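# Move coaster can onto turntable's orange spot

## Task

Lift the can off the coaster and set it upright on the turntable's orange spot, without disturbing the cans already standing on the turntable.

## Robot and tools

Robot: two six-joint arms, left_arm and right_arm, each ending in a two-finger gripper. left_arm's fingers are rigid. right_arm's fingers can fold: only a grip within the outer quarter of the pads (near the tips) squeezes as commanded; deeper grips may wrap, hold loosely, slip or squeeze too hard, and a fingertip pushed against a surface folds with little resistance, spoiling the next grip.

Frame: everything is in the scene frame. Origin is at table height, midway between the nominal bases; +x points out over the table, +z up, left_arm sits on the +y side (not the image side). Calibrated bases: left_arm at (-0.030, +0.592, 0) m, right_arm at (-0.074, -0.616, 0) m, each turned about 0.011-0.012 in quaternion z. Printed hand poses can be off by a few cm, more at long reach. The gripper's fingers point along its +z axis and spread along its y axis; end_effector_position is the point where the closed pads meet, with fingertips about 33 mm past it (9 mm when fully open).

The row (used by execute_actions and move): one flat list of 18 numbers in [-1, 1] covering both arms, always all 18. First left_arm: six joint values, then gripper position, force_limit, speed; then the same nine for right_arm. Joint order in rows and in every result list: waist, wrist roll, forearm roll, shoulder, elbow, wrist pitch. Joint values are offsets, not poses: they count from the Joint targets shown in the last result, scaled so 1.0 = 1.553 rad for waist and shoulder, 2.33 rad for elbow, 2.913 rad for forearm roll, wrist pitch, wrist roll. The shoulder's sign is flipped everywhere (sent, reported, refused). Stated joint ranges: elbow -2.792 to 2.792 rad, all others -6.283 to 6.283 (shoulder range flips sign in your numbers). A request more than 0.010 rad beyond a range is refused for both arms. To leave an arm still, send 0 for its joints and repeat its last gripper numbers (0 is itself a command).

Gripper numbers are commands, not offsets: position +1 fully open (140 mm), about -0.8 pads touch, -1 closes until blocked. force_limit from -1 (about 14 N) through 0 (40 N) to +1 (58 N); speed -1 about 30 mm/s, 0 about 140, +1 about 250; faster closes grip harder. Both start at +1. To tighten a held grip, raise force_limit and nudge position (-1 to -0.98); to loosen, reopen then close slowly.

execute_actions: actions is a list of actions; each action is up to 15 rows, one per 1/30 s step; a short action repeats its final row. Every row in an action counts from the targets at that action's start. Images appear only if actions is empty or cameras names them. Example shape: [[[18 numbers]]].

move: target is one 18-number row or a list of up to 15 rows, all offsets from the same current Joint targets. Joints travel together to the goal angles over at least 0.5 s and at most 10 s; no collision avoidance. speed (rad/s, 0.01 to 3.92, default 0.5) caps the fastest joint; blend (rad) rounds corners in a list. stop_force (10 to 80 N, both arms) ends an arm's path on contact; use a slow speed with it, keep finger numbers equal across the list, and leave it out when pulling away from a contact. zero resets the force baseline (default true). blocking=false returns after about 0.5 s while the motion continues (not allowed with stop_force). Result adds a move: line: done, off_target, moving, held or fault.

wait: seconds 0 to 10, holding last commands. stop: brakes a running move; fingers continue. zoom_image: camera is cam_high, cam_left_wrist or cam_right_wrist, region [x0, y0, x1, y1] in pixels, at most 504 by 504, from the newest images. finished_scene: give the current scene number to end the scene; the goal must then hold without help.

Cameras: cam_high, cam_low, cam_left_wrist, cam_right_wrist, each 896x504. cameras ["all"] shows all, [] none.

Reading results: Joint positions, velocities, torques and external torques per arm in the joint order above (rad, rad/s, N m). Joint targets are what the next offsets count from. object_status: 0 moving, 1 blocked while opening, 2 blocked while closing (a grip), 3 reached command or pads met (holding uncertain). position_measured is in counts: 3 fully open, about 75 = 100 mm, 139 = 60 mm, 200 = 20 mm, 230 pads touching. Flange force is along the gripper's own axes and includes held weight. Wrist depth gives a 7x7 grid of distances ahead of each wrist camera. In this setup a result often arrives with its last 9 steps still running (Kept back). "joint sent to its limit" and "joint command not followed" (clearance check between arms) flag clipped commands.

Avoid: drops, releasing moving parts, fast impacts, knocking the other turntable cans, anything leaving the table, arm-to-arm contact. Contact over 144 N or joint torque over its limit (elbow 139, forearm roll 33.7, wrist pitch 32.9, wrist roll 31.9, waist/shoulder 295 N m) freezes that arm for 10 s; arms are stiff, so aiming even slightly past a firm surface can trigger it. Long holding or stretched poses heat motors (MOTOR HOT warns; overheating brakes the arm 30 to 60 s). Objects may occasionally be nudged by outside pushes.

Each tool is called as name(argument=value, ...), one argument or row to a line, values as JSON.

## Session

execute_actions(
  actions=[],
)

Scene clock: 0.00 s.
left_arm: end_effector_position=(+0.1440, +0.6882, +0.2101) position_measured=3 object_status=3 end_effector_quat_wxyz=(+0.003, +0.986, -0.167, +0.016) | right_arm: end_effector_position=(+0.0873, +0.0875, +0.1322) position_measured=3 object_status=3 end_effector_quat_wxyz=(-0.327, +0.195, +0.922, +0.071)
Joint names: [waist, wrist roll, forearm roll, shoulder, elbow, wrist pitch]
Joint positions: left_arm=[0.345 2.279 -0.022 0.615 2.396 1.336] | right_arm=[0.981 -0.524 0.74 -0.427 1.767 1.182]
Joint velocities: within noise
Joint torques (N m): no reading
External joint torques (N m): no reading
Flange force (N): no reading
Wrist depth (mm): cam_left_wrist=[307 308 310 312 314 313 316 / 1028 323 324 327 326 330 331 / 1074 337 340 342 344 340 349 / 1125 134 357 359 349 143 363 / - 123 375 376 314 217 106 / - 114 396 401 246 196 - / - 1304 421 415 213 172 156] | cam_right_wrist=[329 330 328 331 330 331 331 / 308 310 310 311 311 311 313 / 293 292 293 294 294 294 296 / 279 118 277 278 278 139 280 / - 103 263 264 264 260 98 / - 250 252 252 251 252 - / - 239 240 240 241 241 -]
Joint targets: left_arm=[0.345 2.279 -0.022 0.615 2.396 1.336] | right_arm=[0.981 -0.524 0.740 -0.427 1.767 1.182]
Tool commands: left_gripper/position=+1.0 left_gripper/force_limit=+1.0 left_gripper/speed=+1.0 right_gripper/position=+1.0 right_gripper/force_limit=+1.0 right_gripper/speed=+1.0

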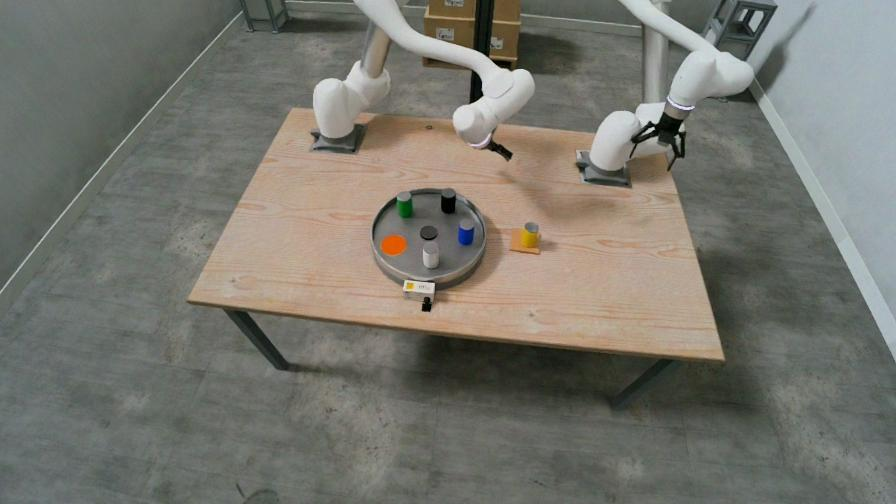

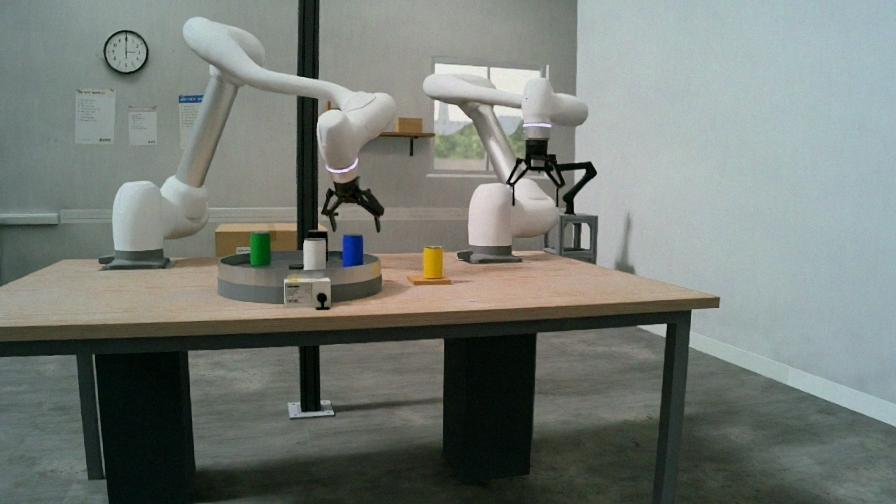

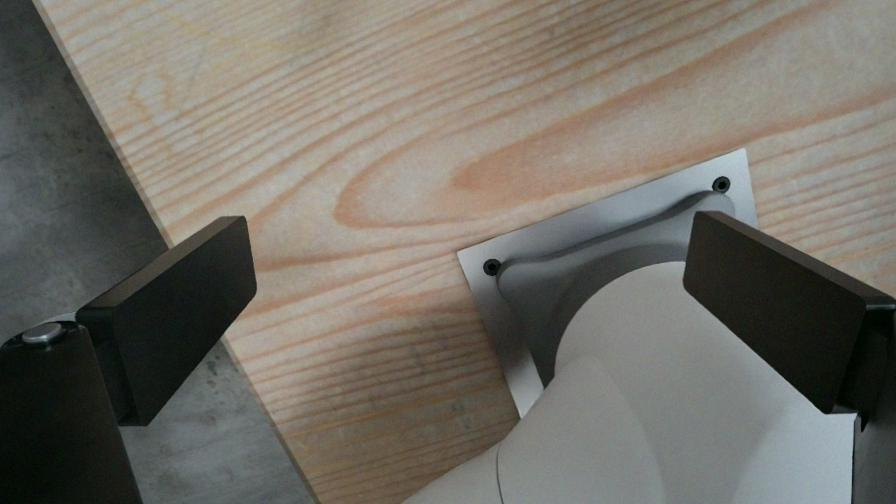

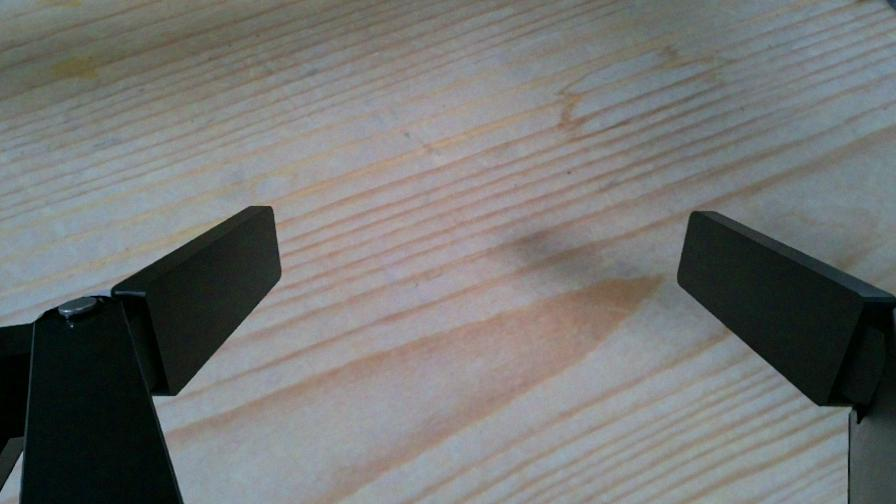

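move(
  target=[-0.730,0.024,0.0076,-0.421,-0.222,-0.038,1,-1,-1,-0.386,0,0,0.597,0,0,1,1,1],
  speed=1.2,
  cameras=["all"],
)

Scene clock: 5.97 s.
left_arm: end_effector_position=(+0.3892, +0.2353, +0.2496) position_measured=3 object_status=3 end_effector_quat_wxyz=(+0.000, +0.716, -0.698, -0.001) | right_arm: end_effector_position=(+0.2211, -0.2268, +0.6844) position_measured=3 object_status=3 end_effector_quat_wxyz=(-0.003, +0.291, +0.827, +0.480)
Joint names: [waist, wrist roll, forearm roll, shoulder, elbow, wrist pitch]
Joint positions: left_arm=[-0.789 2.349 0 -0.039 1.878 1.225] | right_arm=[0.381 -0.524 0.74 0.5 1.767 1.182]
Joint torques (N m): left_arm=[-0.97 -0.29 4.02 45.54 -39.95 0.35] | right_arm=[-1.58 -0.19 4.61 -7.66 -38.54 -1.47]
External joint torques (N m): left_arm=[1.17 0.29 0.1 -0.9 -0.36 -0.37] | right_arm=[1.56 0.23 0.11 -1.42 -2.42 0]
Flange force (N): left_arm=[-0.5 -3.4 0.7] | right_arm=[5.4 8.1 3.7]
Wrist depth (mm): cam_left_wrist=[339 341 341 343 347 348 349 / 356 359 355 356 365 365 368 / 374 375 374 375 382 386 389 / 391 134 399 401 404 143 405 / - 123 421 426 430 423 106 / - 447 452 454 454 463 - / - 475 478 484 482 493 -] | cam_right_wrist=[600 721 927 1237 2501 619 - / 591 719 927 663 552 2824 2697 / 585 717 886 1231 3288 - 2475 / 573 118 867 1212 3693 131 103 / - 102 819 2450 3693 121 97 / - 647 784 2331 2697 - - / - 680 863 2401 2554 3118 -]
Joint targets: left_arm=[-0.789 2.349 0.000 -0.039 1.878 1.225] | right_arm=[0.381 -0.524 0.740 0.500 1.767 1.182]
move: done

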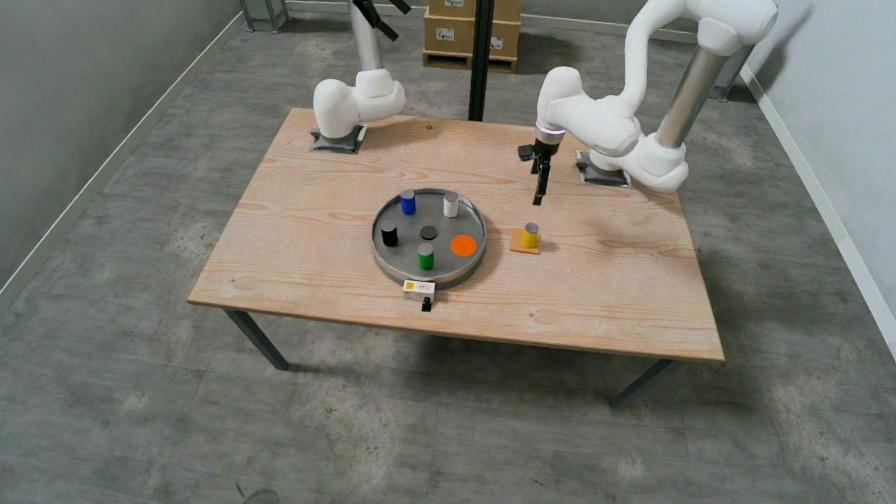

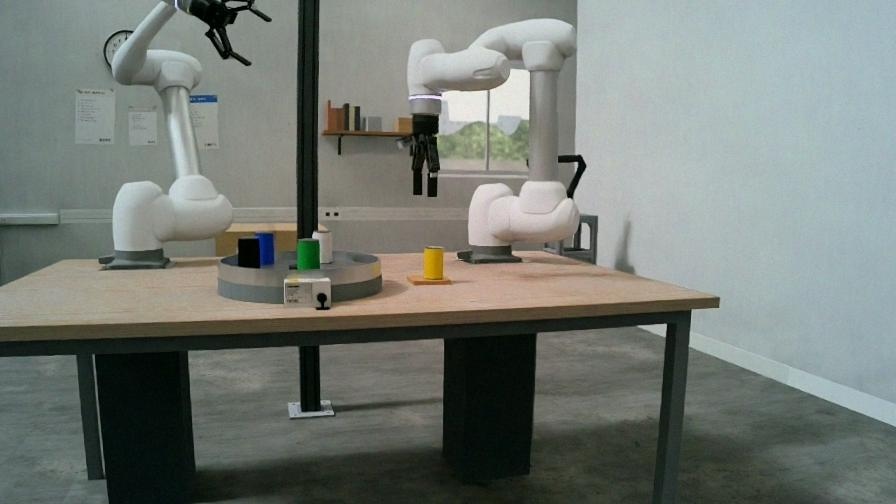

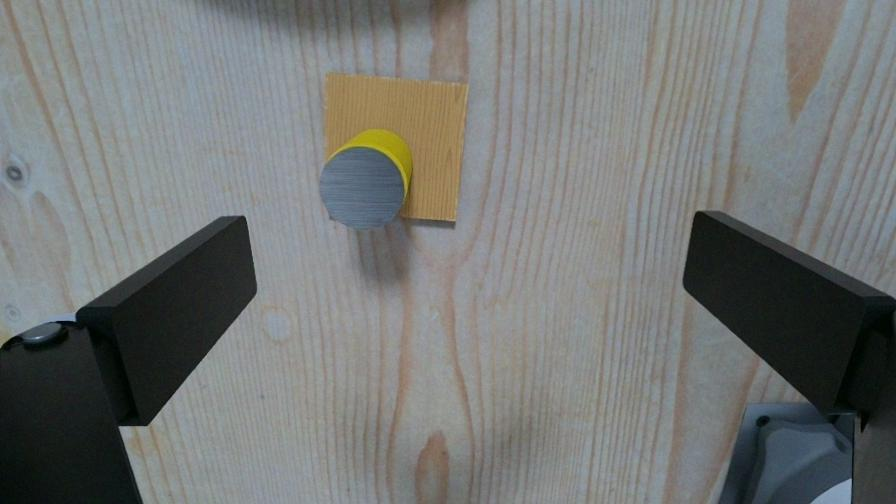

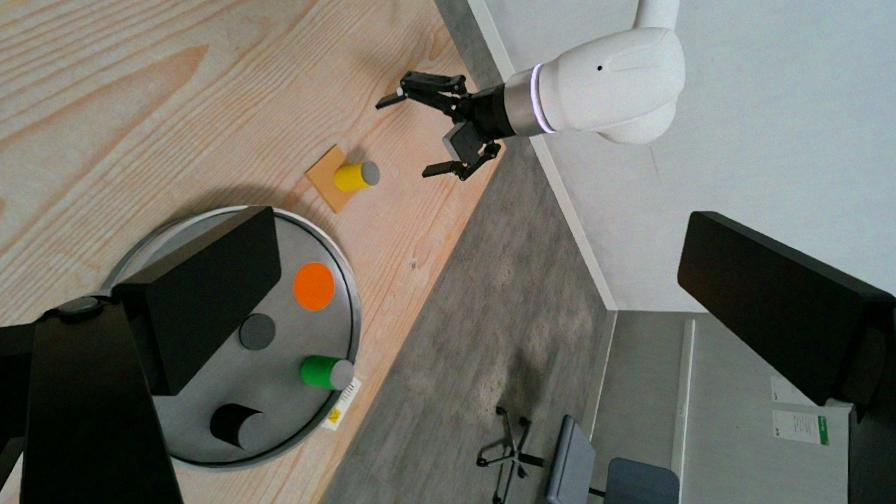

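move(
  target=[0.0388,0.0206,0,-0.0599,-0.002,-0.0304,1,-1,-1,0,0,0,0,0,0,1,1,1],
  cameras=["cam_high","cam_left_wrist"],
)

wait(
  seconds=1,
  cameras=["cam_high"],
)

Scene clock: 8.40 s.
left_arm: end_effector_position=(+0.4392, +0.2359, +0.1990) position_measured=3 object_status=3 end_effector_quat_wxyz=(+0.000, +0.716, -0.698, -0.001) | right_arm: end_effector_position=(+0.2210, -0.2268, +0.6845) position_measured=3 object_status=3 end_effector_quat_wxyz=(-0.003, +0.291, +0.827, +0.480)
Joint names: [waist, wrist roll, forearm roll, shoulder, elbow, wrist pitch]
Joint positions: left_arm=[-0.729 2.409 0 -0.132 1.874 1.137] | right_arm=[0.381 -0.524 0.74 0.5 1.767 1.182]
Joint torques (N m): left_arm=[0.79 -0.33 3.92 53.42 -39.03 0.29] | right_arm=[-1.65 -0.18 4.58 -9.48 -38.71 -1.43]
External joint torques (N m): left_arm=[-0.89 0.34 0.04 -0.02 -0.03 -0.32] | right_arm=[1.57 0.22 0.12 0.32 -2.09 -0.04]
Flange force (N): left_arm=[0.7 0.6 0.6] | right_arm=[6.3 5.1 2.7]
Wrist depth (mm): cam_left_wrist=[293 294 297 301 302 304 303 / 309 310 313 305 313 319 319 / 325 326 329 313 330 334 338 / 340 134 348 354 352 143 353 / - 123 368 369 374 369 106 / - 389 389 396 396 402 - / - 415 417 418 425 430 -] | cam_right_wrist=[596 725 930 1284 2638 2450 - / 596 719 920 1149 573 - 2475 / 591 714 896 1127 3693 3530 - / 573 119 854 1143 4365 131 103 / - 103 795 2425 3872 121 97 / - 619 803 2377 4211 - - / - 688 867 2425 2527 - -]
Joint targets: left_arm=[-0.729 2.409 0.000 -0.132 1.874 1.137] | right_arm=[0.381 -0.524 0.740 0.500 1.767 1.182]
move: done
Images, in order (width x height): cam_high 896x504, cam_left_wrist 896x504.

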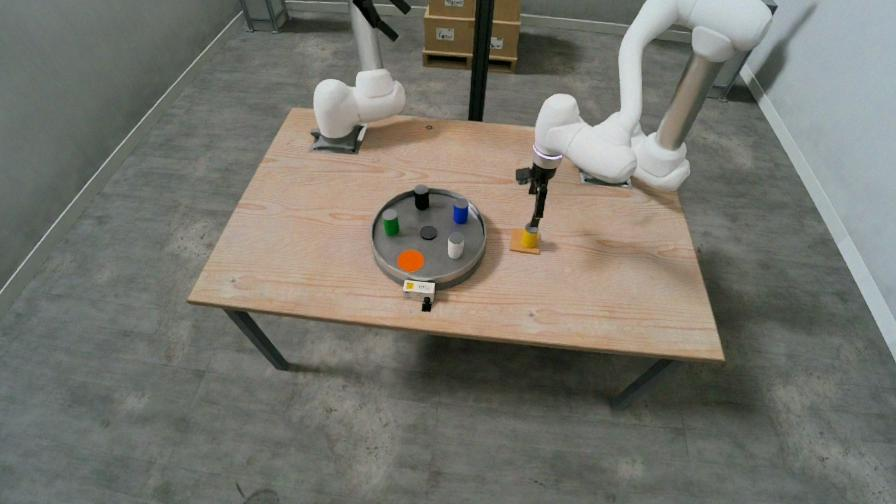

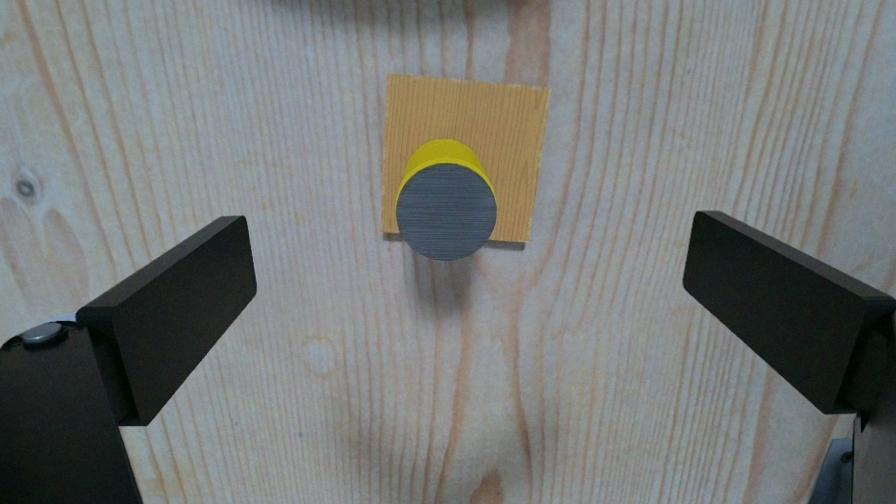

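Scene clock: 9.40 s.
left_arm: end_effector_position=(+0.4393, +0.2359, +0.1989) position_measured=3 object_status=3 end_effector_quat_wxyz=(+0.000, +0.716, -0.698, -0.001) | right_arm: end_effector_position=(+0.2210, -0.2268, +0.6845) position_measured=3 object_status=3 end_effector_quat_wxyz=(-0.003, +0.291, +0.827, +0.480)
Joint names: [waist, wrist roll, forearm roll, shoulder, elbow, wrist pitch]
Joint positions: left_arm=[-0.729 2.409 0 -0.132 1.874 1.137] | right_arm=[0.381 -0.524 0.74 0.5 1.767 1.182]
Joint torques (N m): left_arm=[0.06 -0.28 3.92 52.54 -38.88 0.43] | right_arm=[-1.58 -0.21 4.76 -9.35 -38.68 -1.46]
External joint torques (N m): left_arm=[-0.06 0.28 0.04 0.31 -0.07 -0.47] | right_arm=[1.49 0.25 -0.03 0.43 -2.4 -0.02]
Flange force (N): left_arm=[-0.6 0.1 0.6] | right_arm=[6.6 5.6 2.3]
Wrist depth (mm): cam_left_wrist=[293 295 297 298 300 302 303 / 308 310 312 303 313 316 319 / 324 327 330 312 331 335 336 / 339 134 347 351 350 143 354 / - 123 366 368 373 371 106 / - 386 389 392 398 400 - / - 414 417 420 422 427 -] | cam_right_wrist=[597 725 920 1270 2223 2450 - / 596 723 923 1138 572 2182 2182 / 588 712 883 1127 3479 - - / 574 118 825 1231 3693 131 - / - 103 817 2401 3381 129 97 / - 667 790 2425 3288 - - / - 678 870 2425 2475 - -]
Joint targets: left_arm=[-0.729 2.409 0.000 -0.132 1.874 1.137] | right_arm=[0.381 -0.524 0.740 0.500 1.767 1.182]
Tool commands: left_gripper/position=+1.0 left_gripper/force_limit=-1.0 left_gripper/speed=-1.0 right_gripper/position=+1.0 right_gripper/force_limit=+1.0 right_gripper/speed=+1.0
wait: 1.00 s; at rest by 0.17 s
Images, in order (width x height): cam_high 896x504.

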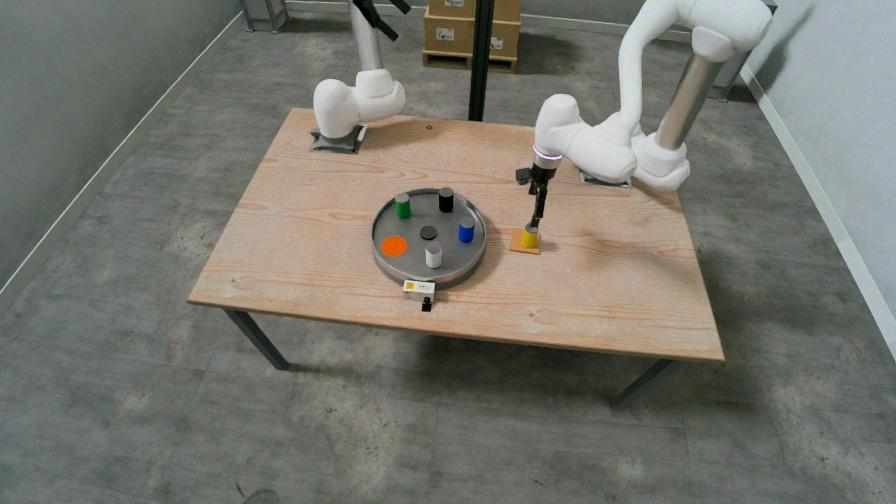

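zoom_image(
  camera="cam_high",
  region=[380, 260, 470, 320],
)

wait(
  seconds=0,
  cameras=["cam_low", "cam_high"],
)

zoom_image(
  camera="cam_low",
  region=[200, 220, 400, 330],
)

Scaled by 5.600 from the camera's 896x504 image, which has a finer 1280x720 frame.

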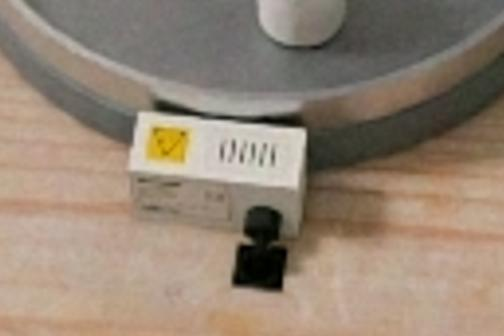

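Scene clock: 10.13 s.
left_arm: end_effector_position=(+0.4393, +0.2359, +0.1989) position_measured=3 object_status=3 end_effector_quat_wxyz=(+0.000, +0.716, -0.698, -0.001) | right_arm: end_effector_position=(+0.2210, -0.2268, +0.6845) position_measured=3 object_status=3 end_effector_quat_wxyz=(-0.003, +0.291, +0.827, +0.480)
Joint names: [waist, wrist roll, forearm roll, shoulder, elbow, wrist pitch]
Joint positions: left_arm=[-0.729 2.409 0 -0.132 1.874 1.137] | right_arm=[0.381 -0.524 0.74 0.5 1.767 1.182]
Joint torques (N m): left_arm=[-0.17 -0.3 3.9 52.65 -39.07 0.4] | right_arm=[-1.54 -0.28 4.71 -9.68 -38.95 -1.44]
External joint torques (N m): left_arm=[0.01 0.3 0.06 0.45 0.07 -0.43] | right_arm=[1.71 0.32 0 0.77 -1.99 -0.03]
Flange force (N): left_arm=[-1.0 0.4 0.6] | right_arm=[7.6 4.5 3.0]
Wrist depth (mm): cam_left_wrist=[294 296 298 298 300 302 306 / 308 309 312 304 313 317 318 / 324 327 328 312 332 334 336 / 338 134 348 355 352 143 353 / - 123 369 369 371 371 106 / - 386 389 393 396 399 - / - 413 416 419 423 429 -] | cam_right_wrist=[599 725 934 1284 - - - / 600 721 923 1160 570 - - / 583 704 886 1062 637 - - / 573 119 834 1177 4899 131 102 / - 103 795 2501 3693 122 97 / - 688 792 2308 3693 - - / - 684 870 2425 2527 - -]
Joint targets: left_arm=[-0.729 2.409 0.000 -0.132 1.874 1.137] | right_arm=[0.381 -0.524 0.740 0.500 1.767 1.182]
Tool commands: left_gripper/position=+1.0 left_gripper/force_limit=-1.0 left_gripper/speed=-1.0 right_gripper/position=+1.0 right_gripper/force_limit=+1.0 right_gripper/speed=+1.0
Images, in order (width x height): cam_high 896x504, cam_low 896x504.

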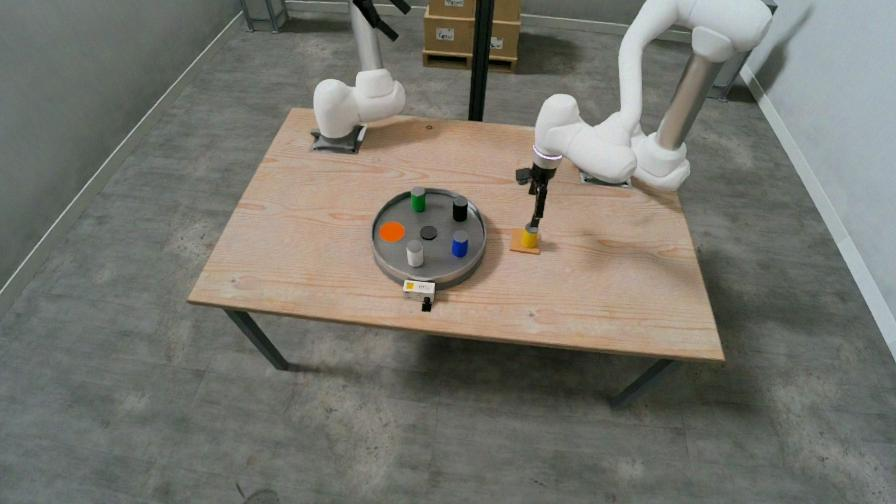

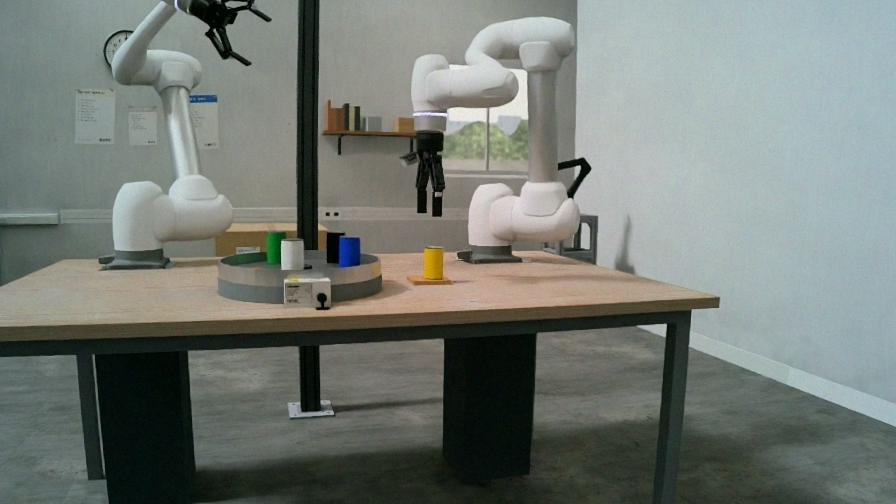

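Scaled by 2.520 from the camera's 896x504 image, which has a finer 1280x720 frame.

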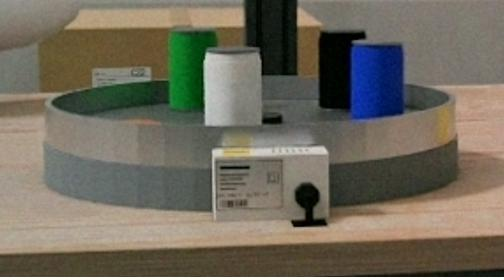

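move(
  target=[
    [0.0077,0.0041,0,-0.0679,0.0468,-0.074,1,-0.1,-1,0.058,0.881,-0.254,-0.7186,-0.3674,0.1485,-1,0,0],
    [0.0077,0.0041,0,-0.0679,0.0468,-0.074,-1,-0.1,-1,0.058,0.881,-0.254,-0.7186,-0.3674,0.1485,-1,0,0],
    [0.0077,0.0041,0,0.0182,-0.028,0.0318,-1,-0.1,-1,0.058,0.881,-0.254,-0.7186,-0.3674,0.1485,-1,0,0],
  ],
  speed=[1.3,0.5,0.3],
  cameras=["all"],
)

Scene clock: 20.87 s.
left_arm: end_effector_position=(+0.4456, +0.2399, +0.2492) position_measured=152 object_status=2 end_effector_quat_wxyz=(+0.000, +0.716, -0.698, +0.000) | right_arm: end_effector_position=(+0.7166, -0.1510, +0.3502) position_measured=233 object_status=3 end_effector_quat_wxyz=(+0.000, +1.000, +0.012, +0.000)
Joint names: [waist, wrist roll, forearm roll, shoulder, elbow, wrist pitch]
Joint positions: left_arm=[-0.717 2.421 0 -0.104 1.808 1.229] | right_arm=[0.471 2.042 0 -0.616 0.911 1.615]
Joint torques (N m): left_arm=[0.01 -0.34 4.07 52.02 -41.25 0.44] | right_arm=[-1.61 -0.29 4.24 96.73 -39.8 -0.11]
External joint torques (N m): left_arm=[-0.03 0.34 0.04 -0.54 0.85 -0.47] | right_arm=[2.18 0.29 0.05 5.19 -2.12 0.07]
Flange force (N): left_arm=[-0.9 0.2 2.2] | right_arm=[-4.2 -0.7 -3.8]
Wrist depth (mm): cam_left_wrist=[340 341 342 345 345 346 347 / 355 356 360 353 359 363 365 / 376 378 377 197 377 380 386 / 396 399 389 128 134 398 406 / 413 87 - 130 129 - 423 / - - - 456 - - - / - - - 484 - - -] | cam_right_wrist=[436 433 436 436 436 440 440 / 459 458 455 451 455 456 453 / 484 486 480 434 480 479 483 / 512 513 450 129 453 510 504 / 537 543 82 82 82 531 543 / 580 - 72 - - 64 572 / - - - - - - -]
Joint targets: left_arm=[-0.717 2.421 0.000 -0.104 1.808 1.229] | right_arm=[0.471 2.042 0.000 -0.616 0.911 1.615]
move: done

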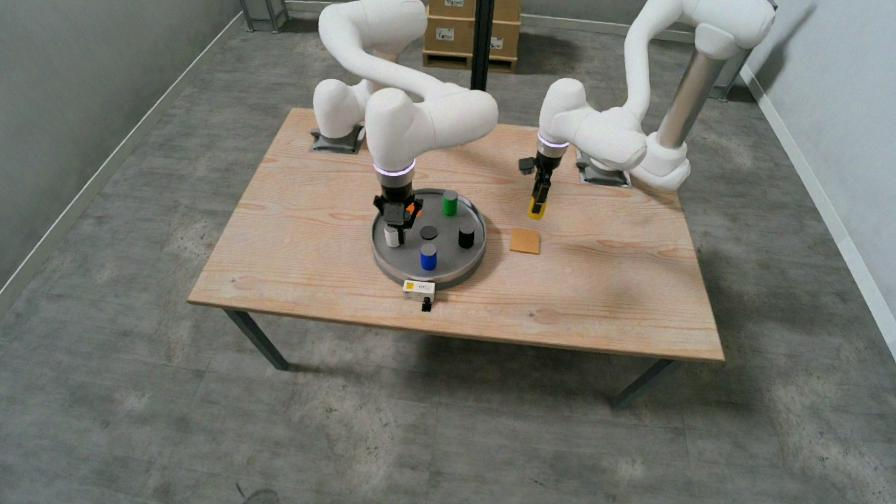

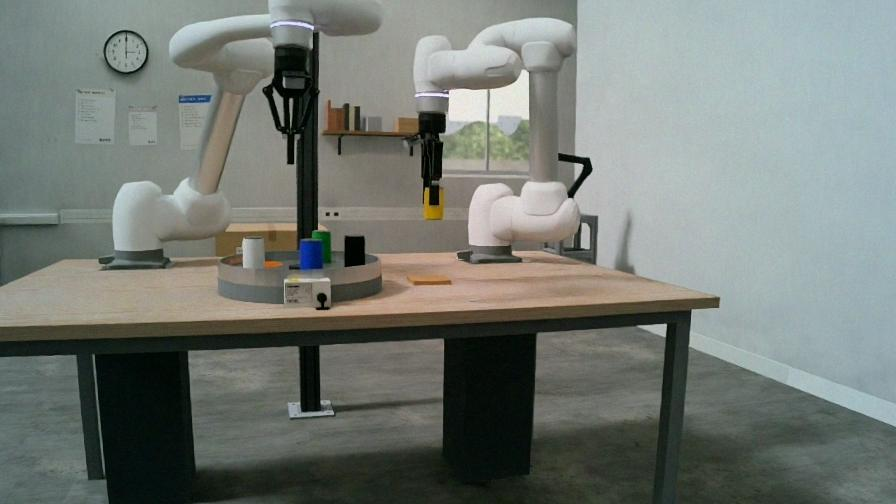

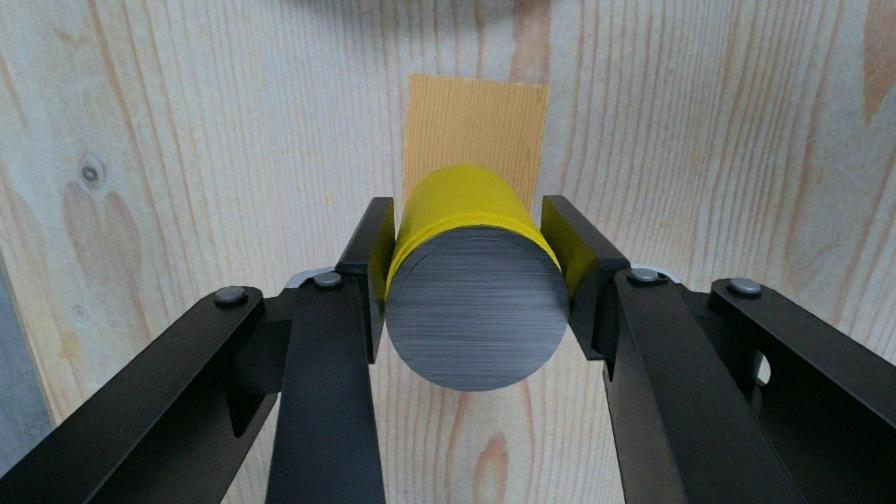

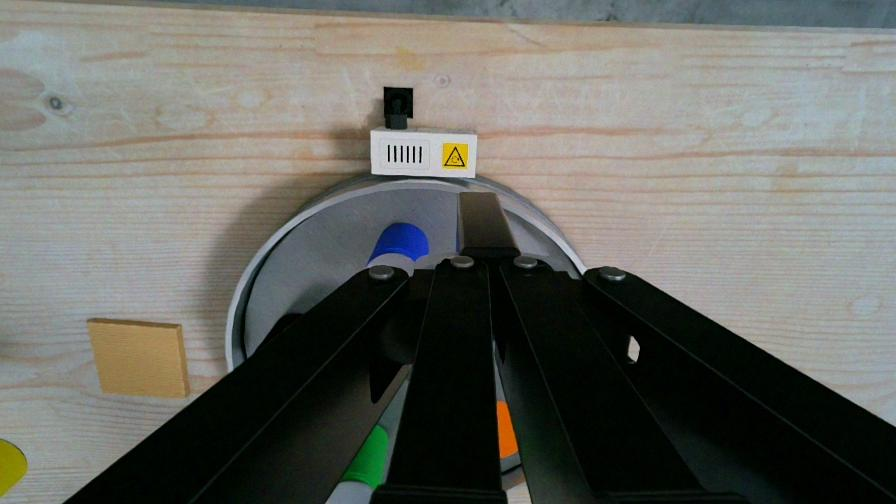

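zoom_image(
  camera="cam_right_wrist",
  region=[340, 60, 500, 190],
)

zoom_image(
  camera="cam_low",
  region=[275, 265, 345, 315],
)

Scaled by 3.150 from the camera's 896x504 image, which has a finer 1280x720 frame.

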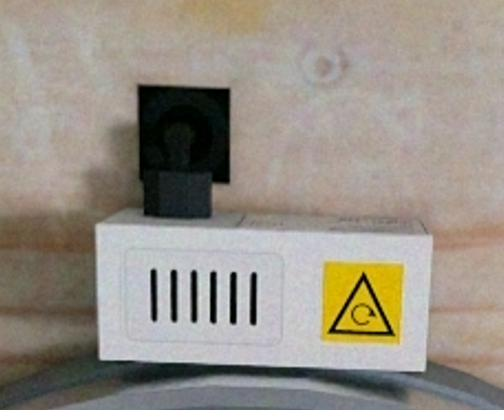

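Scaled by 7.200 from the camera's 896x504 image, which has a finer 1280x720 frame.

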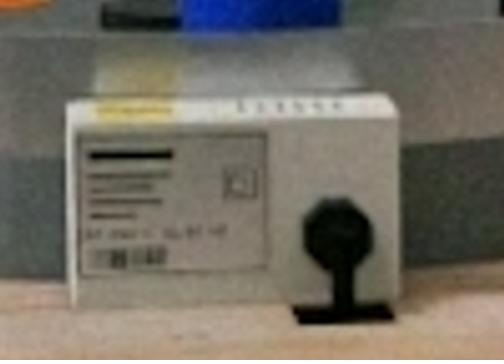

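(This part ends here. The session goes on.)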